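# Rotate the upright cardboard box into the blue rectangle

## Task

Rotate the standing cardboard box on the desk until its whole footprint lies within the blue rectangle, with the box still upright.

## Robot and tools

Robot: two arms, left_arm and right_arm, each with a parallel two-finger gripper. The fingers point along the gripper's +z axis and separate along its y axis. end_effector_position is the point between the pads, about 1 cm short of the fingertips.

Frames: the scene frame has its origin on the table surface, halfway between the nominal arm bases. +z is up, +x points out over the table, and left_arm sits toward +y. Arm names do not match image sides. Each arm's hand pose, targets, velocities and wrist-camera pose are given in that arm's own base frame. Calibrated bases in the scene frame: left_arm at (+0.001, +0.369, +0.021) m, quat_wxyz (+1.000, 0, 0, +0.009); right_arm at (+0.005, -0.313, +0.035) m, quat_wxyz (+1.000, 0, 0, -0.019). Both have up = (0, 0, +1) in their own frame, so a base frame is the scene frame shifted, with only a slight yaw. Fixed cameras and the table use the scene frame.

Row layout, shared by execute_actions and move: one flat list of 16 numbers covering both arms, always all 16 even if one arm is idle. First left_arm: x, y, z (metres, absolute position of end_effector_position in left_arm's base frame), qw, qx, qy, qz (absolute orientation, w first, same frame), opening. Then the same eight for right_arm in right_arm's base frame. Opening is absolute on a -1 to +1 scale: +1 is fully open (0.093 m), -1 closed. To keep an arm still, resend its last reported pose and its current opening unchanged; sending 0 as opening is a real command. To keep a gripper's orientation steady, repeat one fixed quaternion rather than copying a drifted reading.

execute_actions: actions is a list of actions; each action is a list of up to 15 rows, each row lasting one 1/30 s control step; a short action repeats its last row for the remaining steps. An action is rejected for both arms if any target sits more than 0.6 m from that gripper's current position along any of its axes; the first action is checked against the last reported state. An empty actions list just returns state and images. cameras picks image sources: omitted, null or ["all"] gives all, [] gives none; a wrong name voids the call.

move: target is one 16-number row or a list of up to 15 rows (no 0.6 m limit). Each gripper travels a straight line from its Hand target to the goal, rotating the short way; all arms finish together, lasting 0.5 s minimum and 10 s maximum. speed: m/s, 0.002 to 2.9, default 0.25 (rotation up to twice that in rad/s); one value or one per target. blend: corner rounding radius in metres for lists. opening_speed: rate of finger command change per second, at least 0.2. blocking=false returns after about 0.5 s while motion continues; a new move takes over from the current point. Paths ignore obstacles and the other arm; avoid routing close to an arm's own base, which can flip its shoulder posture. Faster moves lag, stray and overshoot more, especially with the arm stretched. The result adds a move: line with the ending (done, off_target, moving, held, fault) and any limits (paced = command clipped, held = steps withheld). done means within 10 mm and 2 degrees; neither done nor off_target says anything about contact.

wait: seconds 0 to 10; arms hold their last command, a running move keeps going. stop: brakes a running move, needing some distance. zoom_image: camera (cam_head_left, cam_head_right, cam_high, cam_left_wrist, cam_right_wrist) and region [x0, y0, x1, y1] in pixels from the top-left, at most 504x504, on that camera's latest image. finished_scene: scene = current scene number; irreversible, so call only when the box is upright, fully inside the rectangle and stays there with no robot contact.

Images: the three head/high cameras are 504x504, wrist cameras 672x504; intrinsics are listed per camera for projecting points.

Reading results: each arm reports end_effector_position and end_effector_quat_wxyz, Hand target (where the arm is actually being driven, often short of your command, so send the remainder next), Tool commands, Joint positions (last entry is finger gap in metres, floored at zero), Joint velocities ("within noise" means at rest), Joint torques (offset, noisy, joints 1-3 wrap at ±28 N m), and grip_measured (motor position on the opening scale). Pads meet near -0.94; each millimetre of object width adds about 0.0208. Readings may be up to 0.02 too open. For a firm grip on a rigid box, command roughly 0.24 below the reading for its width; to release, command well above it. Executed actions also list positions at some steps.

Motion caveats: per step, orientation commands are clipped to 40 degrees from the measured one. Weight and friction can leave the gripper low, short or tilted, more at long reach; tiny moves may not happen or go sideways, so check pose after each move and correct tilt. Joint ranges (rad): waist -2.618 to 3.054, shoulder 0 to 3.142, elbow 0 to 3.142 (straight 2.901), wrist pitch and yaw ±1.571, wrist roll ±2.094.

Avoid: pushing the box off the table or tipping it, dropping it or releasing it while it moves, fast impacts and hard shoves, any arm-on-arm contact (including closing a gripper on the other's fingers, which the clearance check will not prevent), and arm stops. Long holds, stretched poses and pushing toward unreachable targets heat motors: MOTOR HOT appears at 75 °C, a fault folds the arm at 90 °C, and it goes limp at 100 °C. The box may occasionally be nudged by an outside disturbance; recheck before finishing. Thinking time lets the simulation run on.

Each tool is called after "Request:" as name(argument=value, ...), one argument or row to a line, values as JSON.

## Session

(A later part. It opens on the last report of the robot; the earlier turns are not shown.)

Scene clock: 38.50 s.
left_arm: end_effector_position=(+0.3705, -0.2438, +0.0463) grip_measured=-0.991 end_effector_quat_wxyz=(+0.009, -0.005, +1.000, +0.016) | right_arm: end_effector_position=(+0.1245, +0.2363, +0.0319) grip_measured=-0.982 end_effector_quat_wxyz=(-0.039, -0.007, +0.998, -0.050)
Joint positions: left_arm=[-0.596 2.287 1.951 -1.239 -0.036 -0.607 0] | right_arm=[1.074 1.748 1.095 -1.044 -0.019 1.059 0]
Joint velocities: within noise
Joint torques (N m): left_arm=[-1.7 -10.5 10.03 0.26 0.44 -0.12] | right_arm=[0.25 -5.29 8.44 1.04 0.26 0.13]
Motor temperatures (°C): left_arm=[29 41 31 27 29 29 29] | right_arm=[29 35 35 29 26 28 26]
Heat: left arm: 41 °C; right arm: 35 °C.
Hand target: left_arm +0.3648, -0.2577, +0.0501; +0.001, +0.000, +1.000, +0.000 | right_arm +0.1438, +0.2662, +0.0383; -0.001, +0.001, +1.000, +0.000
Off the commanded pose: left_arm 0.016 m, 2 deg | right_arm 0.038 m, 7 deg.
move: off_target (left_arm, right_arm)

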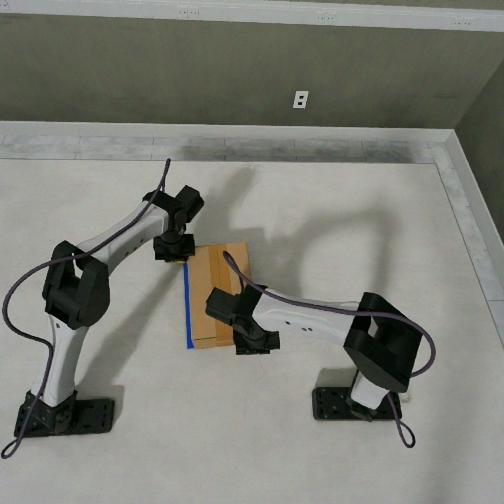

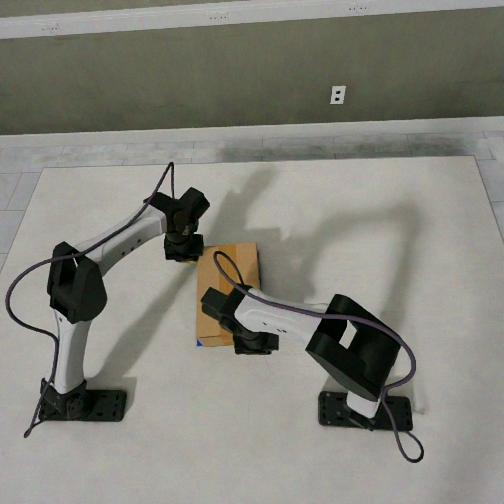

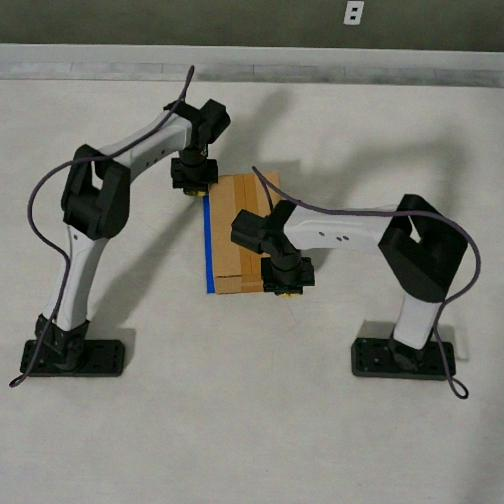

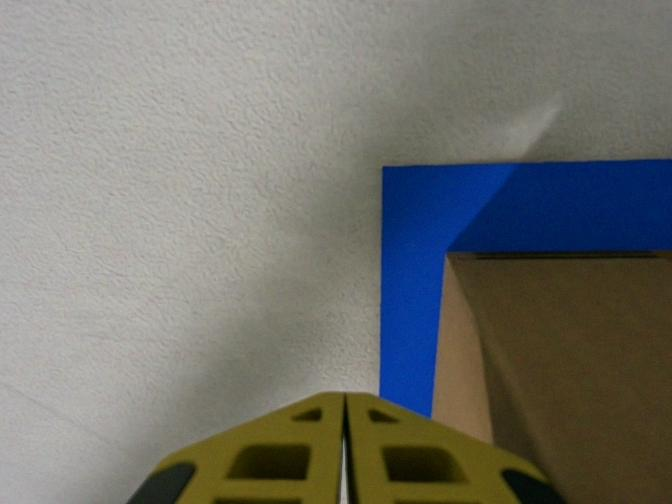

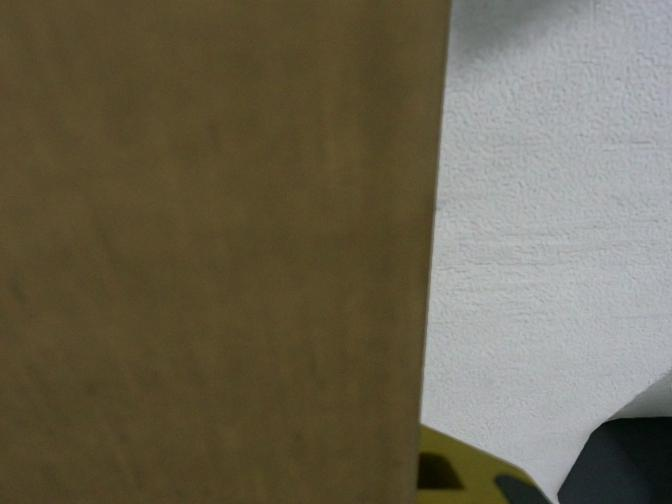

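Request:
move(
  target=[
    [0.365,-0.2,0.06,0,0,1,0,-1,0.12,0.20,0.05,0,0,1,0,-1],
    [0.33,-0.15,0.2,0,0,1,0,-1,0.10,0.21,0.2,0,0,1,0,-1],
    [0.33,-0.1,0.2,0,0,1,0,-1,0.05,0.323,0.2,0,0,1,0,-1],
    [0.33,-0.1,0.2,0,0,1,0,-1,0.05,0.323,0.035,0,0,1,0,-1],
    [0.33,-0.1,0.2,0,0,1,0,-1,0.085,0.324,0.035,0,0,1,0,-1],
  ],
  speed=[0.1,0.2,0.2,0.15,0.06],
  blend=[0.01,0.03,0.02,0,0],
)

Request:
zoom_image(
  camera="cam_high",
  region=[150, 140, 350, 340],
)

Request:
zoom_image(
  camera="cam_head_left",
  region=[130, 210, 310, 390],
)

Scene clock: 45.23 s.
left_arm: end_effector_position=(+0.3360, -0.1017, +0.1899) grip_measured=-0.991 end_effector_quat_wxyz=(+0.013, -0.006, +1.000, -0.001) | right_arm: end_effector_position=(+0.0787, +0.3110, +0.0298) grip_measured=-0.982 end_effector_quat_wxyz=(-0.010, +0.003, +1.000, -0.021)
Joint positions: left_arm=[-0.296 1.887 1.919 -1.578 -0.005 -0.308 0] | right_arm=[1.318 1.87 1.248 -0.995 -0.008 1.325 0]
Joint velocities: within noise
Joint torques (N m): left_arm=[0.24 -10.99 6.02 0.42 0.15 0.09] | right_arm=[-0.44 -7.17 7.1 0.42 0.18 -0.07]
Motor temperatures (°C): left_arm=[29 43 32 27 29 29 29] | right_arm=[29 35 36 29 26 28 26]
Heat: left arm: 43 °C; right arm: 36 °C.
Hand target: left_arm +0.3300, -0.1001, +0.1992; +0.021, +0.000, +1.000, -0.006 | right_arm +0.0849, +0.3236, +0.0354; +0.000, +0.000, +1.000, +0.000
Off the commanded pose: left_arm 0.012 m, 2 deg | right_arm 0.015 m, 3 deg.
joint sent to its limit (left arm) — joint 4 (wrist pitch), lower limit. The joint targets still meet the commanded pose.
move: off_target (left_arm, right_arm)

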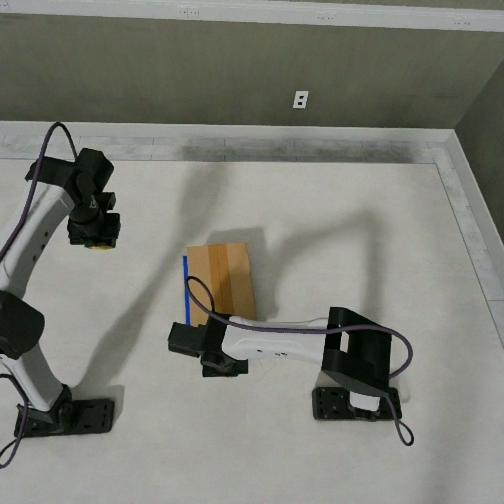

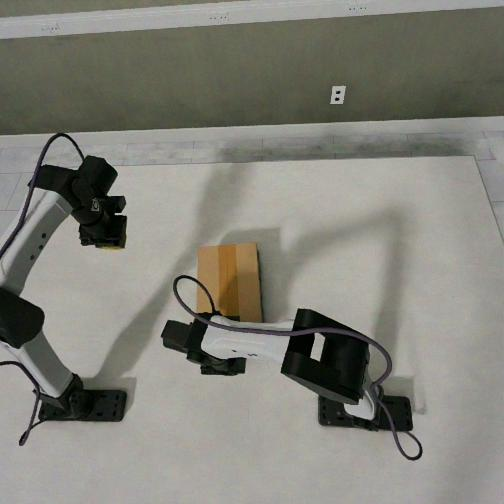

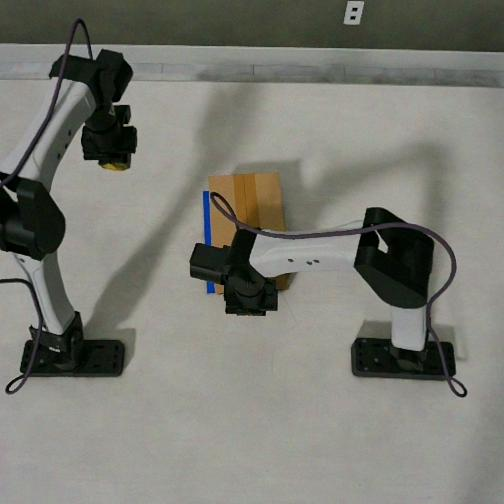

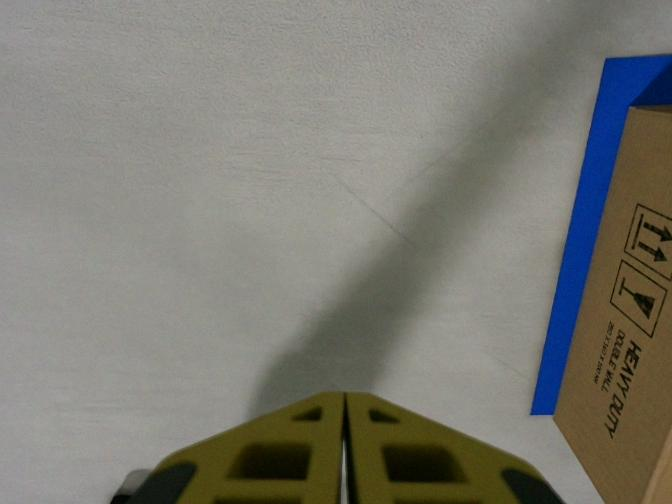

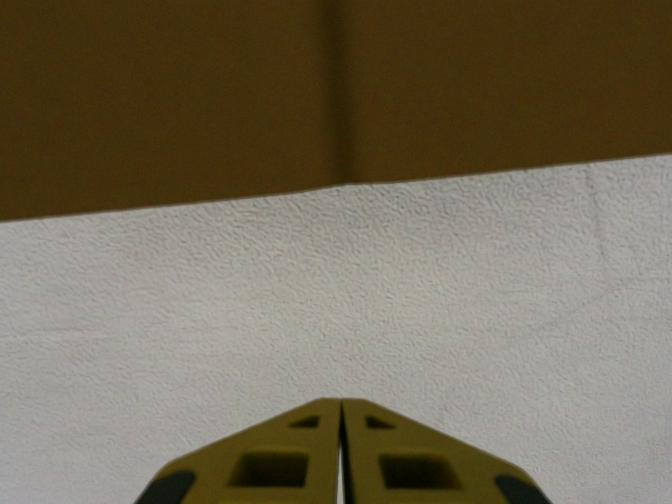

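Scaled by 2.520 from the camera's 504x504 image, which has a finer 720x720 frame.

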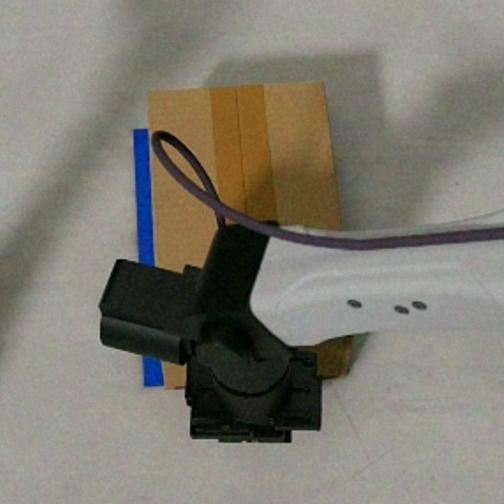

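Scaled by 2.800 from the camera's 504x504 image, which has a finer 720x720 frame.

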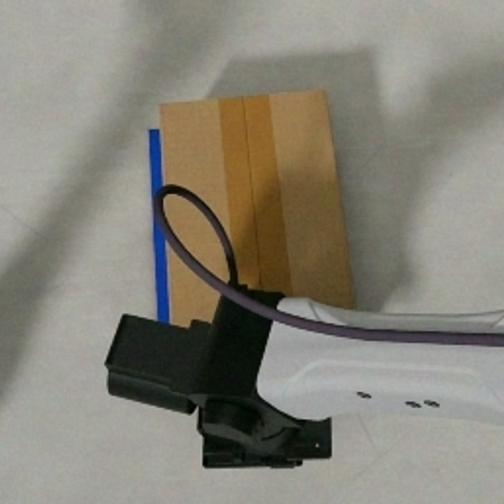

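Request:
move(
  target=[0.33,-0.1,0.2,0,0,1,0,-1,0.105,0.325,0.035,0,0,1,0,-1],
  speed=0.04,
)

Request:
zoom_image(
  camera="cam_high",
  region=[150, 140, 350, 340],
)

Request:
zoom_image(
  camera="cam_left_wrist",
  region=[472, 0, 672, 504],
)

Scene clock: 47.20 s.
left_arm: end_effector_position=(+0.3360, -0.1017, +0.1899) grip_measured=-0.991 end_effector_quat_wxyz=(+0.013, -0.006, +1.000, -0.001) | right_arm: end_effector_position=(+0.0978, +0.3120, +0.0284) grip_measured=-0.982 end_effector_quat_wxyz=(-0.011, +0.003, +1.000, -0.020)
Joint positions: left_arm=[-0.296 1.887 1.919 -1.578 -0.005 -0.308 0] | right_arm=[1.263 1.892 1.272 -0.995 -0.008 1.268 0]
Joint velocities: within noise
Joint torques (N m): left_arm=[0.2 -11 5.86 0.38 0.12 0.09] | right_arm=[-0.43 -7.23 7.75 0.34 0.2 -0.13]
Motor temperatures (°C): left_arm=[29 43 32 27 29 29 29] | right_arm=[29 35 36 29 26 28 26]
Heat: left arm: 43 °C; right arm: 36 °C.
Hand target: left_arm +0.3300, -0.1001, +0.1992; +0.021, +0.000, +1.000, -0.006 | right_arm +0.1049, +0.3246, +0.0353; +0.000, +0.000, +1.000, +0.000
Off the commanded pose: left_arm 0.012 m, 2 deg | right_arm 0.016 m, 3 deg.
joint sent to its limit (left arm) — joint 4 (wrist pitch), lower limit. The joint targets still meet the commanded pose.
move: off_target (left_arm, right_arm)

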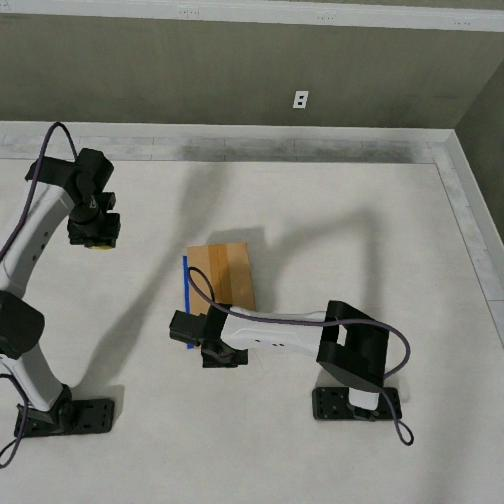

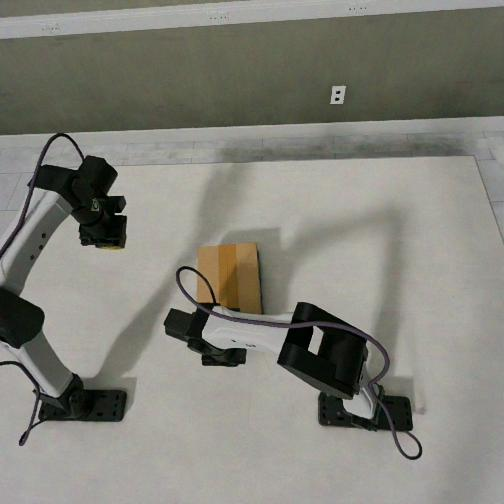

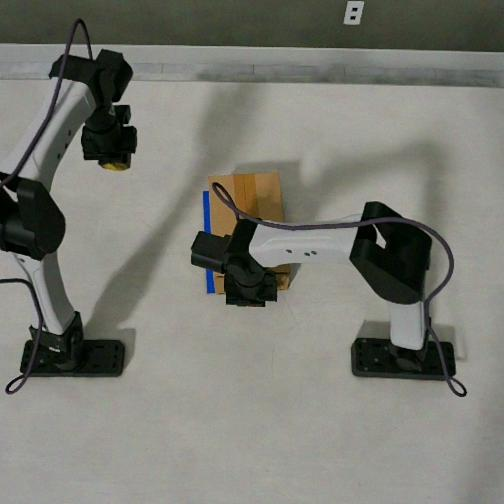

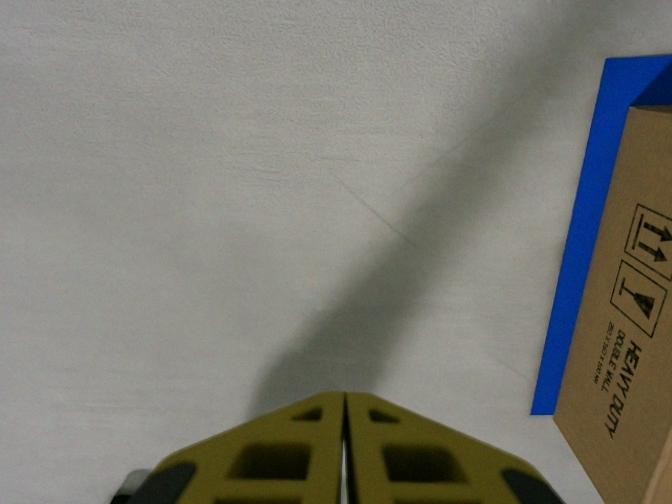

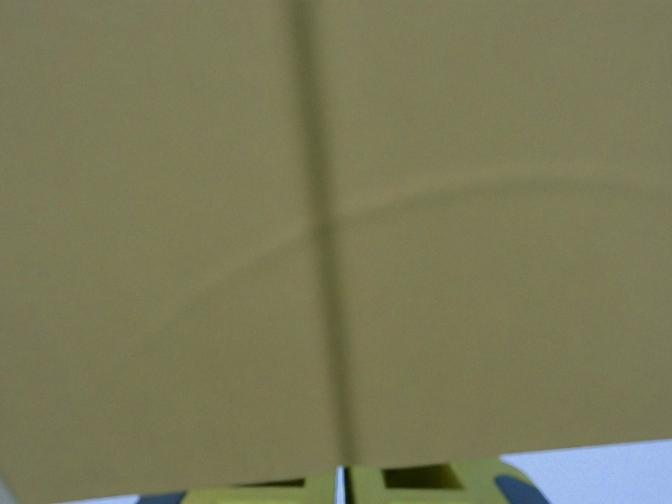

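Scaled by 2.520 from the camera's 504x504 image, which has a finer 720x720 frame.

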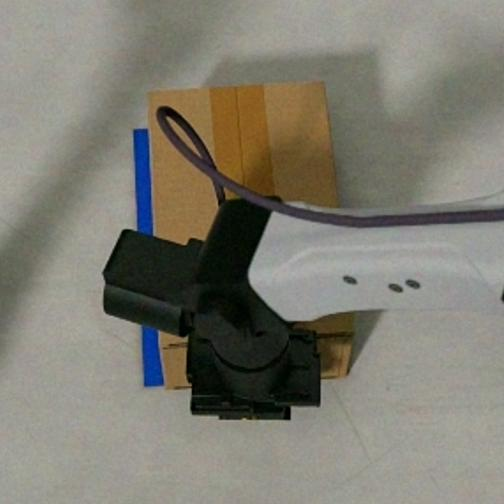

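Scaled by 1.000.

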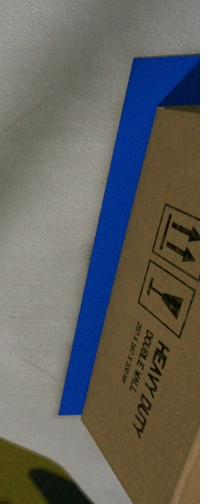

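Request:
move(
  target=[0.33,-0.1,0.2,0,0,1,0,-1,0.123,0.325,0.035,0,0,1,0,-1],
  speed=0.04,
  cameras=["cam_left_wrist","cam_high"],
)

Request:
zoom_image(
  camera="cam_high",
  region=[150, 140, 350, 340],
)

Scene clock: 49.97 s.
left_arm: end_effector_position=(+0.3360, -0.1017, +0.1899) grip_measured=-0.991 end_effector_quat_wxyz=(+0.013, -0.006, +1.000, -0.001) | right_arm: end_effector_position=(+0.1145, +0.3143, +0.0281) grip_measured=-0.982 end_effector_quat_wxyz=(-0.011, +0.002, +1.000, -0.016)
Joint positions: left_arm=[-0.296 1.887 1.919 -1.578 -0.005 -0.308 0] | right_arm=[1.216 1.913 1.3 -0.995 -0.011 1.219 0]
Joint velocities: within noise
Joint torques (N m): left_arm=[0.18 -10.95 5.9 0.38 0.12 0.12] | right_arm=[-0.58 -7.41 7.86 0.28 0.19 -0.16]
Motor temperatures (°C): left_arm=[29 43 32 27 29 29 29] | right_arm=[29 35 36 29 26 28 26]
Heat: left arm: 43 °C; right arm: 36 °C.
Hand target: left_arm +0.3300, -0.1001, +0.1992; +0.021, +0.000, +1.000, -0.006 | right_arm +0.1229, +0.3246, +0.0353; +0.000, +0.000, +1.000, +0.000
Off the commanded pose: left_arm 0.012 m, 2 deg | right_arm 0.015 m, 2 deg.
joint sent to its limit (left arm) — joint 4 (wrist pitch), lower limit. The joint targets still meet the commanded pose.
move: off_target (left_arm, right_arm)
Images, in order (width x height): cam_high 504x504, cam_left_wrist 672x504.

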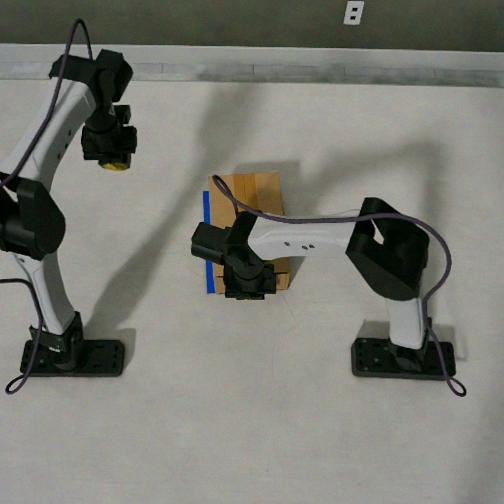

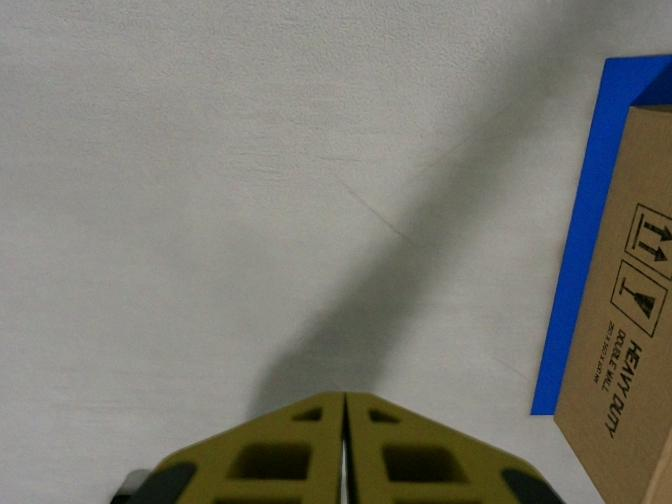

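Scaled by 2.520 from the camera's 504x504 image, which has a finer 720x720 frame.

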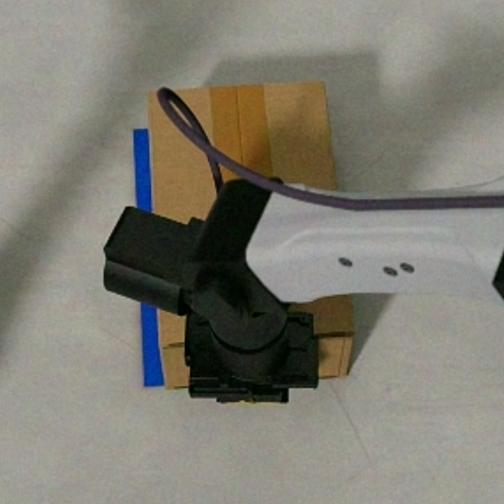

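Request:
move(
  target=[0.33,-0.1,0.2,0,0,1,0,-1,0.137,0.325,0.035,0,0,1,0,-1],
  speed=0.04,
  cameras=["cam_left_wrist","cam_high"],
)

Request:
zoom_image(
  camera="cam_high",
  region=[150, 140, 350, 340],
)

Scene clock: 51.50 s.
left_arm: end_effector_position=(+0.3360, -0.1017, +0.1899) grip_measured=-0.991 end_effector_quat_wxyz=(+0.013, -0.006, +1.000, -0.001) | right_arm: end_effector_position=(+0.1228, +0.3153, +0.0283) grip_measured=-0.982 end_effector_quat_wxyz=(-0.018, -0.005, +1.000, -0.015)
Joint positions: left_arm=[-0.296 1.887 1.919 -1.578 -0.005 -0.308 0] | right_arm=[1.188 1.93 1.325 -1.007 -0.022 1.178 0]
Joint velocities: within noise
Joint torques (N m): left_arm=[0.25 -10.99 5.87 0.37 0.17 0.1] | right_arm=[-1.52 -7.3 8.13 0.29 0.27 -0.11]
Motor temperatures (°C): left_arm=[29 43 32 27 29 29 29] | right_arm=[29 35 36 29 26 28 26]
Heat: left arm: 43 °C; right arm: 36 °C.
Hand target: left_arm +0.3300, -0.1001, +0.1992; +0.021, +0.000, +1.000, -0.006 | right_arm +0.1367, +0.3245, +0.0353; +0.000, +0.000, +1.000, +0.000
Off the commanded pose: left_arm 0.012 m, 2 deg | right_arm 0.018 m, 3 deg.
joint sent to its limit (left arm) — joint 4 (wrist pitch), lower limit. The joint targets still meet the commanded pose.
move: off_target (left_arm, right_arm)
Images, in order (width x height): cam_high 504x504, cam_left_wrist 672x504.

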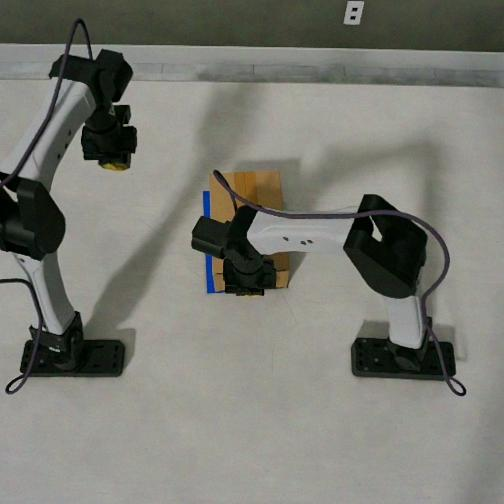

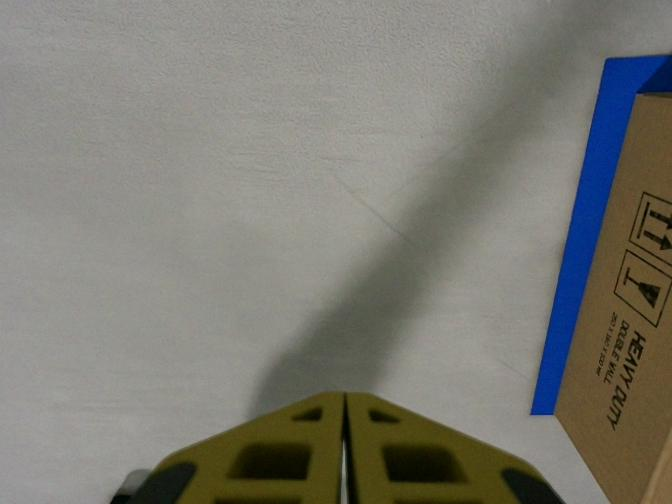

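Scaled by 2.520 from the camera's 504x504 image, which has a finer 720x720 frame.

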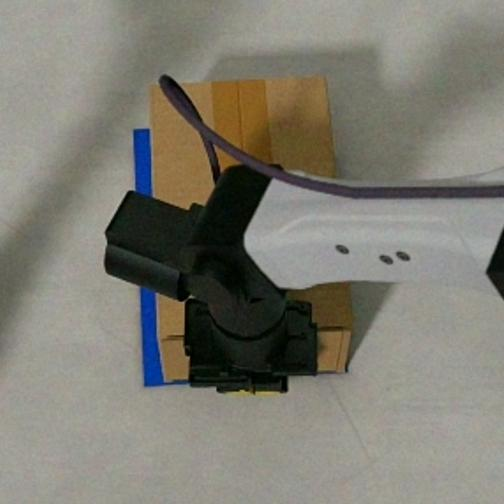

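Request:
move(
  target=[0.33,-0.1,0.2,0,0,1,0,-1,0.149,0.325,0.035,0,0,1,0,-1],
  speed=0.04,
  cameras=["cam_left_wrist","cam_high"],
)

Request:
zoom_image(
  camera="cam_high",
  region=[150, 140, 350, 340],
)

Scene clock: 53.20 s.
left_arm: end_effector_position=(+0.3360, -0.1017, +0.1899) grip_measured=-0.991 end_effector_quat_wxyz=(+0.013, -0.006, +1.000, -0.001) | right_arm: end_effector_position=(+0.1340, +0.3173, +0.0283) grip_measured=-0.982 end_effector_quat_wxyz=(-0.019, -0.006, +1.000, -0.012)
Joint positions: left_arm=[-0.296 1.887 1.919 -1.578 -0.005 -0.308 0] | right_arm=[1.158 1.947 1.349 -1.009 -0.026 1.146 0]
Joint velocities: within noise
Joint torques (N m): left_arm=[0.24 -10.99 5.9 0.4 0.15 0.09] | right_arm=[-1.48 -7.82 7.95 0.32 0.37 0.02]
Motor temperatures (°C): left_arm=[29 43 31 27 29 29 29] | right_arm=[29 35 37 29 26 28 26]
Heat: left arm: 43 °C; right arm: 37 °C.
Hand target: left_arm +0.3300, -0.1001, +0.1992; +0.021, +0.000, +1.000, -0.006 | right_arm +0.1487, +0.3246, +0.0352; +0.000, +0.000, +1.000, +0.000
Off the commanded pose: left_arm 0.012 m, 2 deg | right_arm 0.018 m, 3 deg.
joint sent to its limit (left arm) — joint 4 (wrist pitch), lower limit. The joint targets still meet the commanded pose.
move: off_target (left_arm, right_arm)
Images, in order (width x height): cam_high 504x504, cam_left_wrist 672x504.

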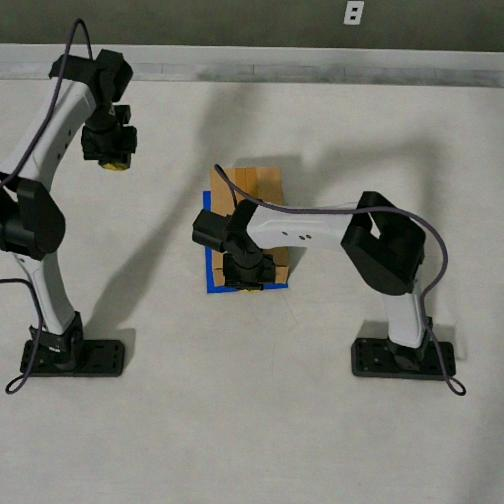

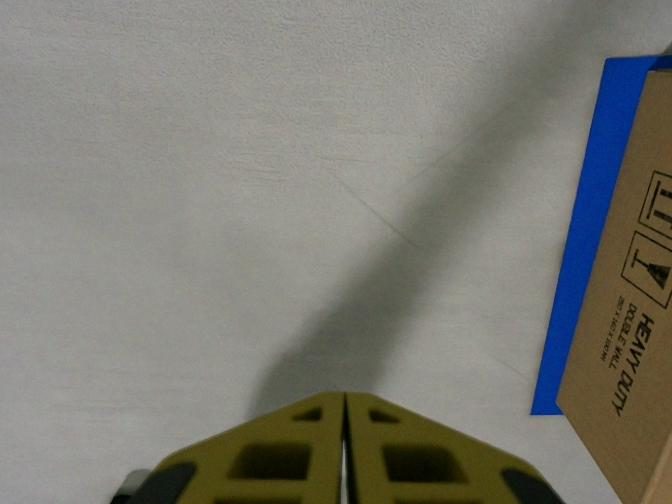

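Scaled by 2.520 from the camera's 504x504 image, which has a finer 720x720 frame.

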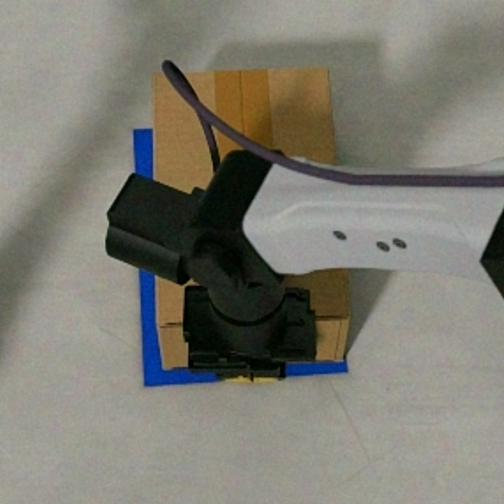

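Request:
move(
  target=[
    [0.33,-0.1,0.2,0,0,1,0,-1,0.09,0.325,0.045,0,0,1,0,-1],
    [0.33,-0.1,0.2,0,0,1,0,-1,0.08,0.3,0.2,0,0,1,0,-1],
    [0.33,-0.1,0.2,0,0,1,0,-1,0.16,0.14,0.2,0,0,1,0,-1],
    [0.33,-0.1,0.2,0,0,1,0,-1,0.265,0.13,0.2,0,0,1,0,-1],
    [0.33,-0.1,0.2,0,0,1,0,-1,0.265,0.13,0.035,0,0,1,0,-1],
    [0.33,-0.1,0.2,0,0,1,0,-1,0.265,0.18,0.035,0,0,1,0,-1],
  ],
  speed=[0.1,0.25,0.25,0.25,0.15,0.05],
  blend=[0.01,0.03,0.03,0.02,0,0],
  cameras=["cam_left_wrist","cam_right_wrist","cam_high","cam_head_right","cam_head_left"],
)

Request:
zoom_image(
  camera="cam_high",
  region=[150, 140, 350, 340],
)

Request:
zoom_image(
  camera="cam_head_right",
  region=[140, 210, 320, 390],
)

Scene clock: 60.03 s.
left_arm: end_effector_position=(+0.3360, -0.1017, +0.1899) grip_measured=-0.991 end_effector_quat_wxyz=(+0.013, -0.006, +1.000, -0.001) | right_arm: end_effector_position=(+0.2535, +0.1704, +0.0284) grip_measured=-0.982 end_effector_quat_wxyz=(-0.019, -0.004, +1.000, -0.012)
Joint positions: left_arm=[-0.296 1.887 1.919 -1.578 -0.005 -0.308 0] | right_arm=[0.591 1.817 1.173 -0.972 -0.001 0.583 0]
Joint velocities: within noise
Joint torques (N m): left_arm=[0.28 -11.07 5.86 0.38 0.14 0.09] | right_arm=[0.49 -6.49 7.86 0.49 0.05 0.14]
Motor temperatures (°C): left_arm=[29 44 31 27 29 29 29] | right_arm=[29 36 37 29 26 28 26]
Heat: left arm: 44 °C; right arm: 37 °C.
Hand target: left_arm +0.3300, -0.1001, +0.1992; +0.021, +0.000, +1.000, -0.006 | right_arm +0.2646, +0.1798, +0.0353; +0.000, +0.000, +1.000, +0.000
Off the commanded pose: left_arm 0.012 m, 2 deg | right_arm 0.016 m, 3 deg.
joint sent to its limit (left arm) — joint 4 (wrist pitch), lower limit. The joint targets still meet the commanded pose.
move: off_target (left_arm, right_arm)

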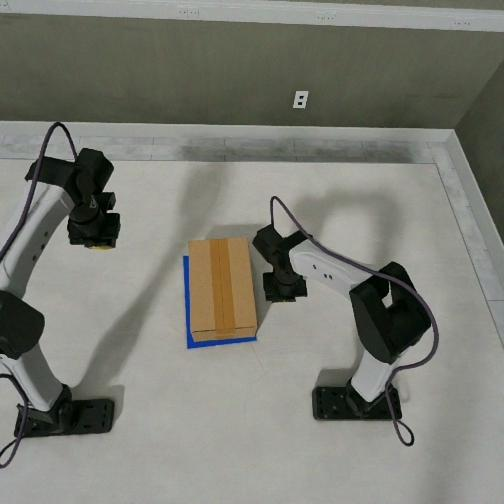

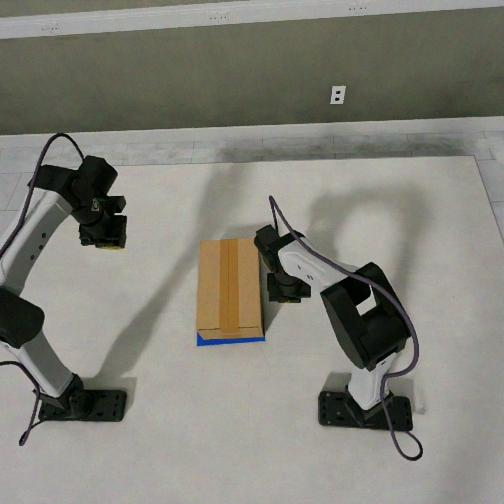

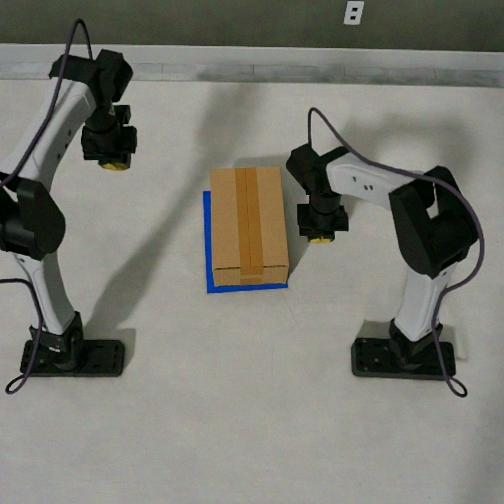

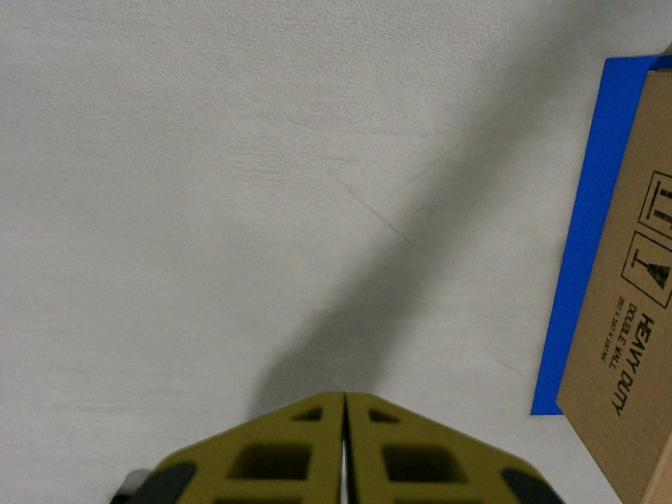

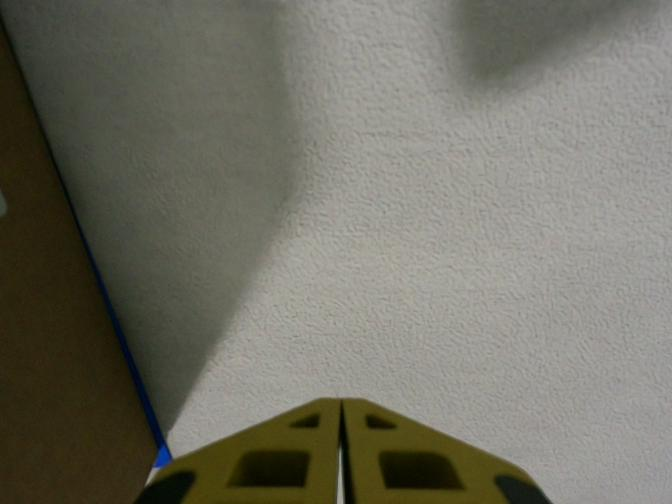

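Scaled by 2.520 from the camera's 504x504 image, which has a finer 720x720 frame.

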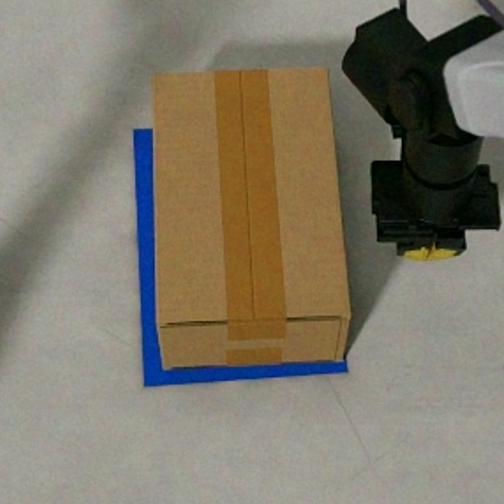

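Scaled by 2.800 from the camera's 504x504 image, which has a finer 720x720 frame.

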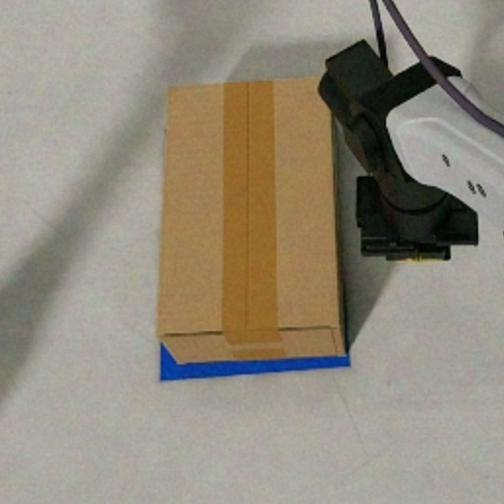

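Request:
move(
  target=[0.33,-0.1,0.2,0,0,1,0,-1,0.297,0.208,0.035,0,0,1,0,-1],
  speed=0.04,
)

Request:
zoom_image(
  camera="cam_high",
  region=[150, 140, 350, 340],
)

Scene clock: 62.53 s.
left_arm: end_effector_position=(+0.3360, -0.1017, +0.1899) grip_measured=-0.991 end_effector_quat_wxyz=(+0.013, -0.006, +1.000, -0.001) | right_arm: end_effector_position=(+0.2915, +0.2013, +0.0277) grip_measured=-0.982 end_effector_quat_wxyz=(-0.008, -0.003, +1.000, -0.005)
Joint positions: left_arm=[-0.296 1.887 1.919 -1.578 -0.005 -0.308 0] | right_arm=[0.604 1.968 1.377 -0.999 -0.001 0.598 0]
Joint velocities: within noise
Joint torques (N m): left_arm=[0.29 -11 5.98 0.37 0.15 0.07] | right_arm=[1.02 -8.03 7.87 0.14 0.07 0.12]
Motor temperatures (°C): left_arm=[29 44 31 27 29 29 29] | right_arm=[29 36 37 28 26 28 26]
Heat: left arm: 44 °C; right arm: 37 °C.
Hand target: left_arm +0.3300, -0.1001, +0.1992; +0.021, +0.000, +1.000, -0.006 | right_arm +0.2968, +0.2080, +0.0351; +0.000, +0.000, +1.000, +0.000
Off the commanded pose: left_arm 0.012 m, 2 deg | right_arm 0.011 m, 1 deg.
joint sent to its limit (left arm) — joint 4 (wrist pitch), lower limit. The joint targets still meet the commanded pose.
move: off_target (left_arm, right_arm)

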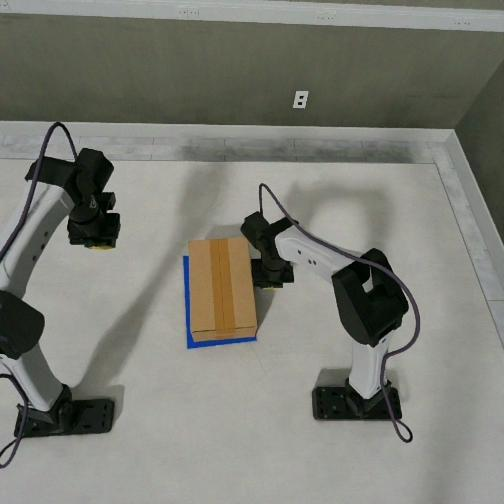

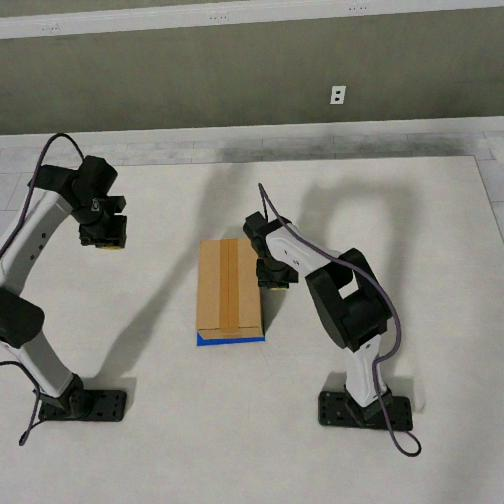

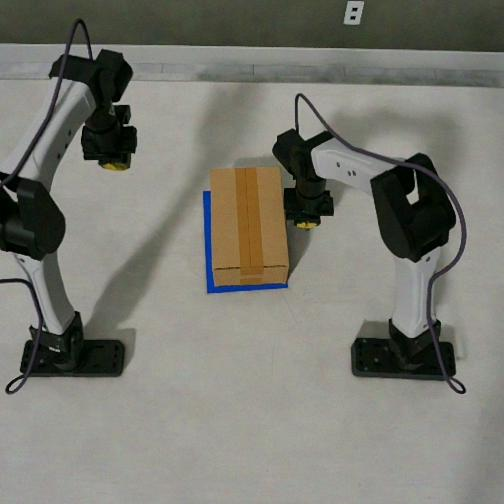

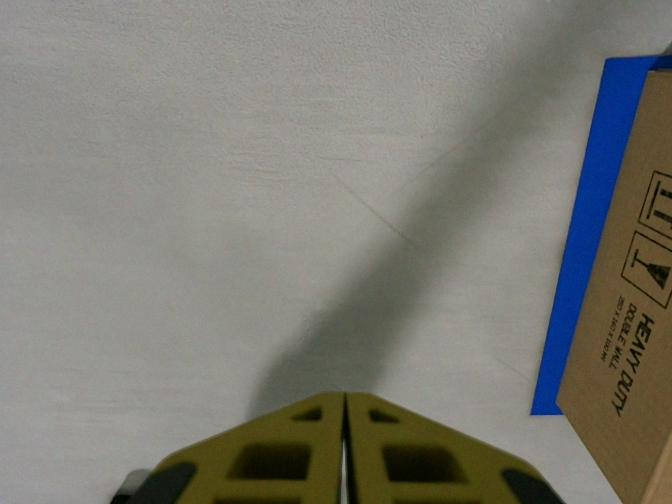

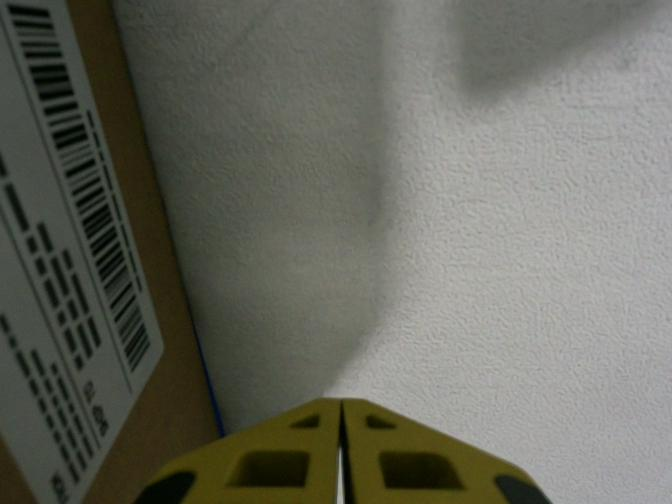

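Scaled by 2.520 from the camera's 504x504 image, which has a finer 720x720 frame.

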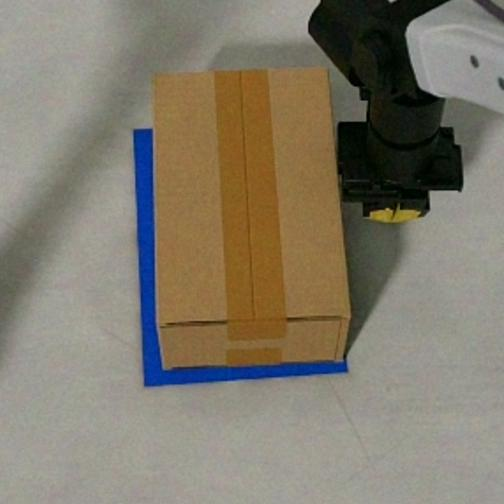

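Contact about to begin. Push ~9 mm more.

Request:
move(
  target=[0.33,-0.1,0.2,0,0,1,0,-1,0.297,0.225,0.035,0,0,1,0,-1],
  speed=0.04,
)

Request:
zoom_image(
  camera="cam_high",
  region=[150, 140, 350, 340],
)

Scene clock: 64.60 s.
left_arm: end_effector_position=(+0.3360, -0.1017, +0.1899) grip_measured=-0.991 end_effector_quat_wxyz=(+0.013, -0.006, +1.000, -0.001) | right_arm: end_effector_position=(+0.2919, +0.2179, +0.0276) grip_measured=-0.982 end_effector_quat_wxyz=(-0.008, -0.003, +1.000, -0.006)
Joint positions: left_arm=[-0.296 1.887 1.919 -1.578 -0.005 -0.308 0] | right_arm=[0.641 2.004 1.428 -1.015 0 0.635 0]
Joint velocities: within noise
Joint torques (N m): left_arm=[0.31 -11.02 5.89 0.38 0.14 0.07] | right_arm=[0.61 -7.95 7.95 0.16 0.11 0.18]
Motor temperatures (°C): left_arm=[29 44 31 27 29 29 29] | right_arm=[29 36 37 28 26 28 26]
Heat: left arm: 44 °C; right arm: 37 °C.
Hand target: left_arm +0.3300, -0.1001, +0.1992; +0.021, +0.000, +1.000, -0.006 | right_arm +0.2969, +0.2248, +0.0349; +0.000, +0.000, +1.000, +0.000
Off the commanded pose: left_arm 0.012 m, 2 deg | right_arm 0.011 m, 1 deg.
joint sent to its limit (left arm) — joint 4 (wrist pitch), lower limit. The joint targets still meet the commanded pose.
move: off_target (left_arm, right_arm)

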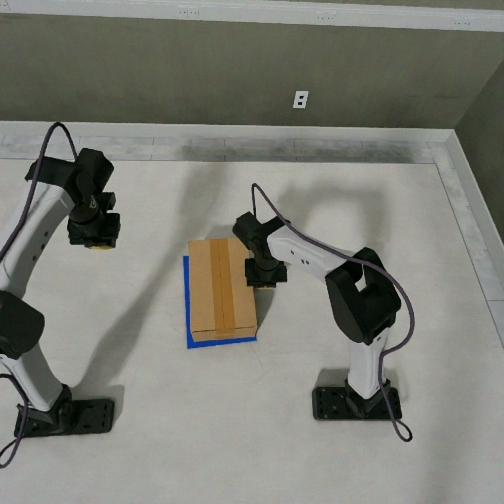

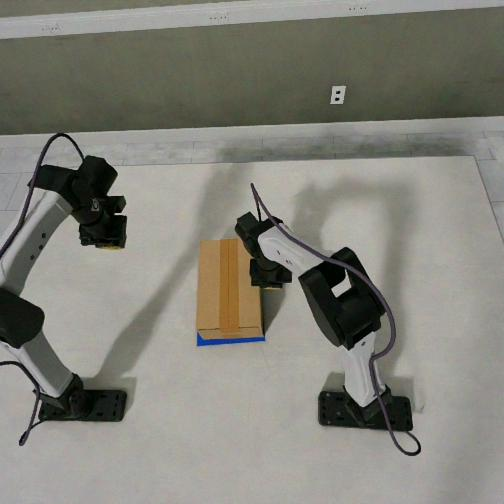

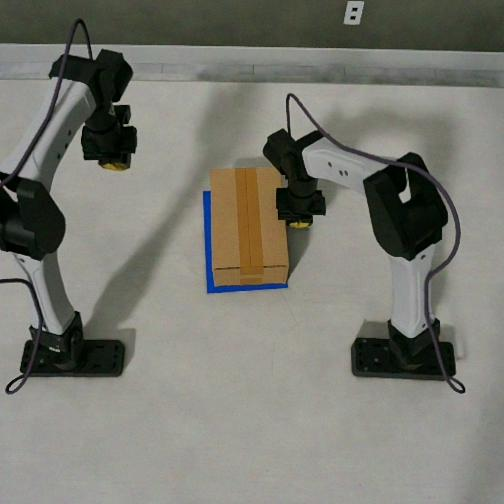

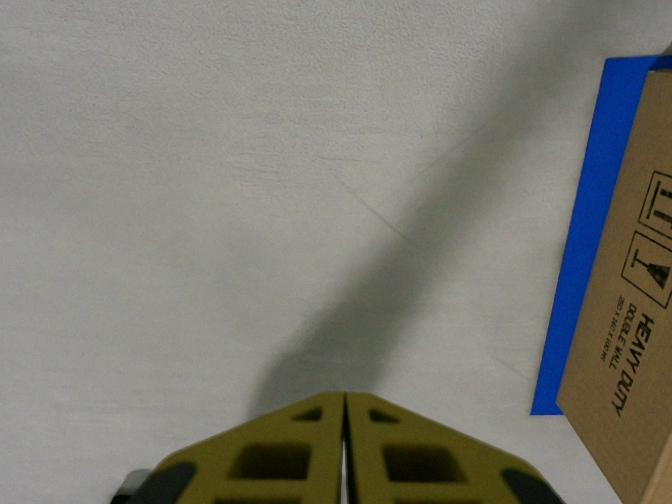

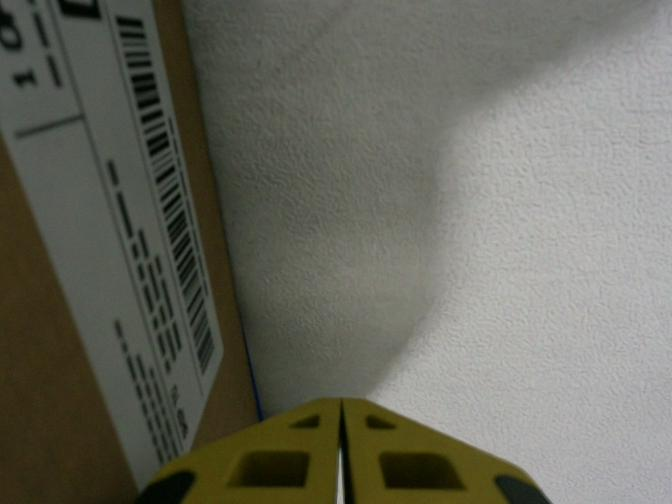

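Scaled by 2.520 from the camera's 504x504 image, which has a finer 720x720 frame.

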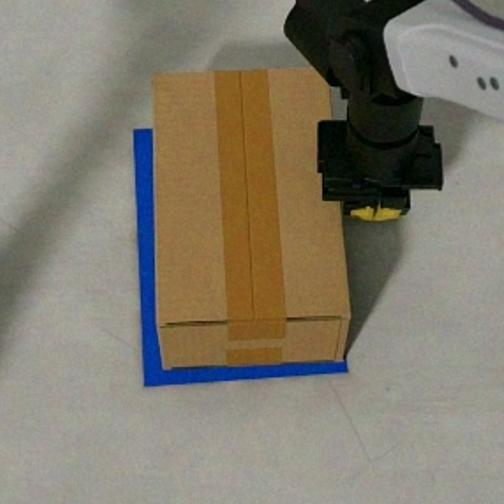

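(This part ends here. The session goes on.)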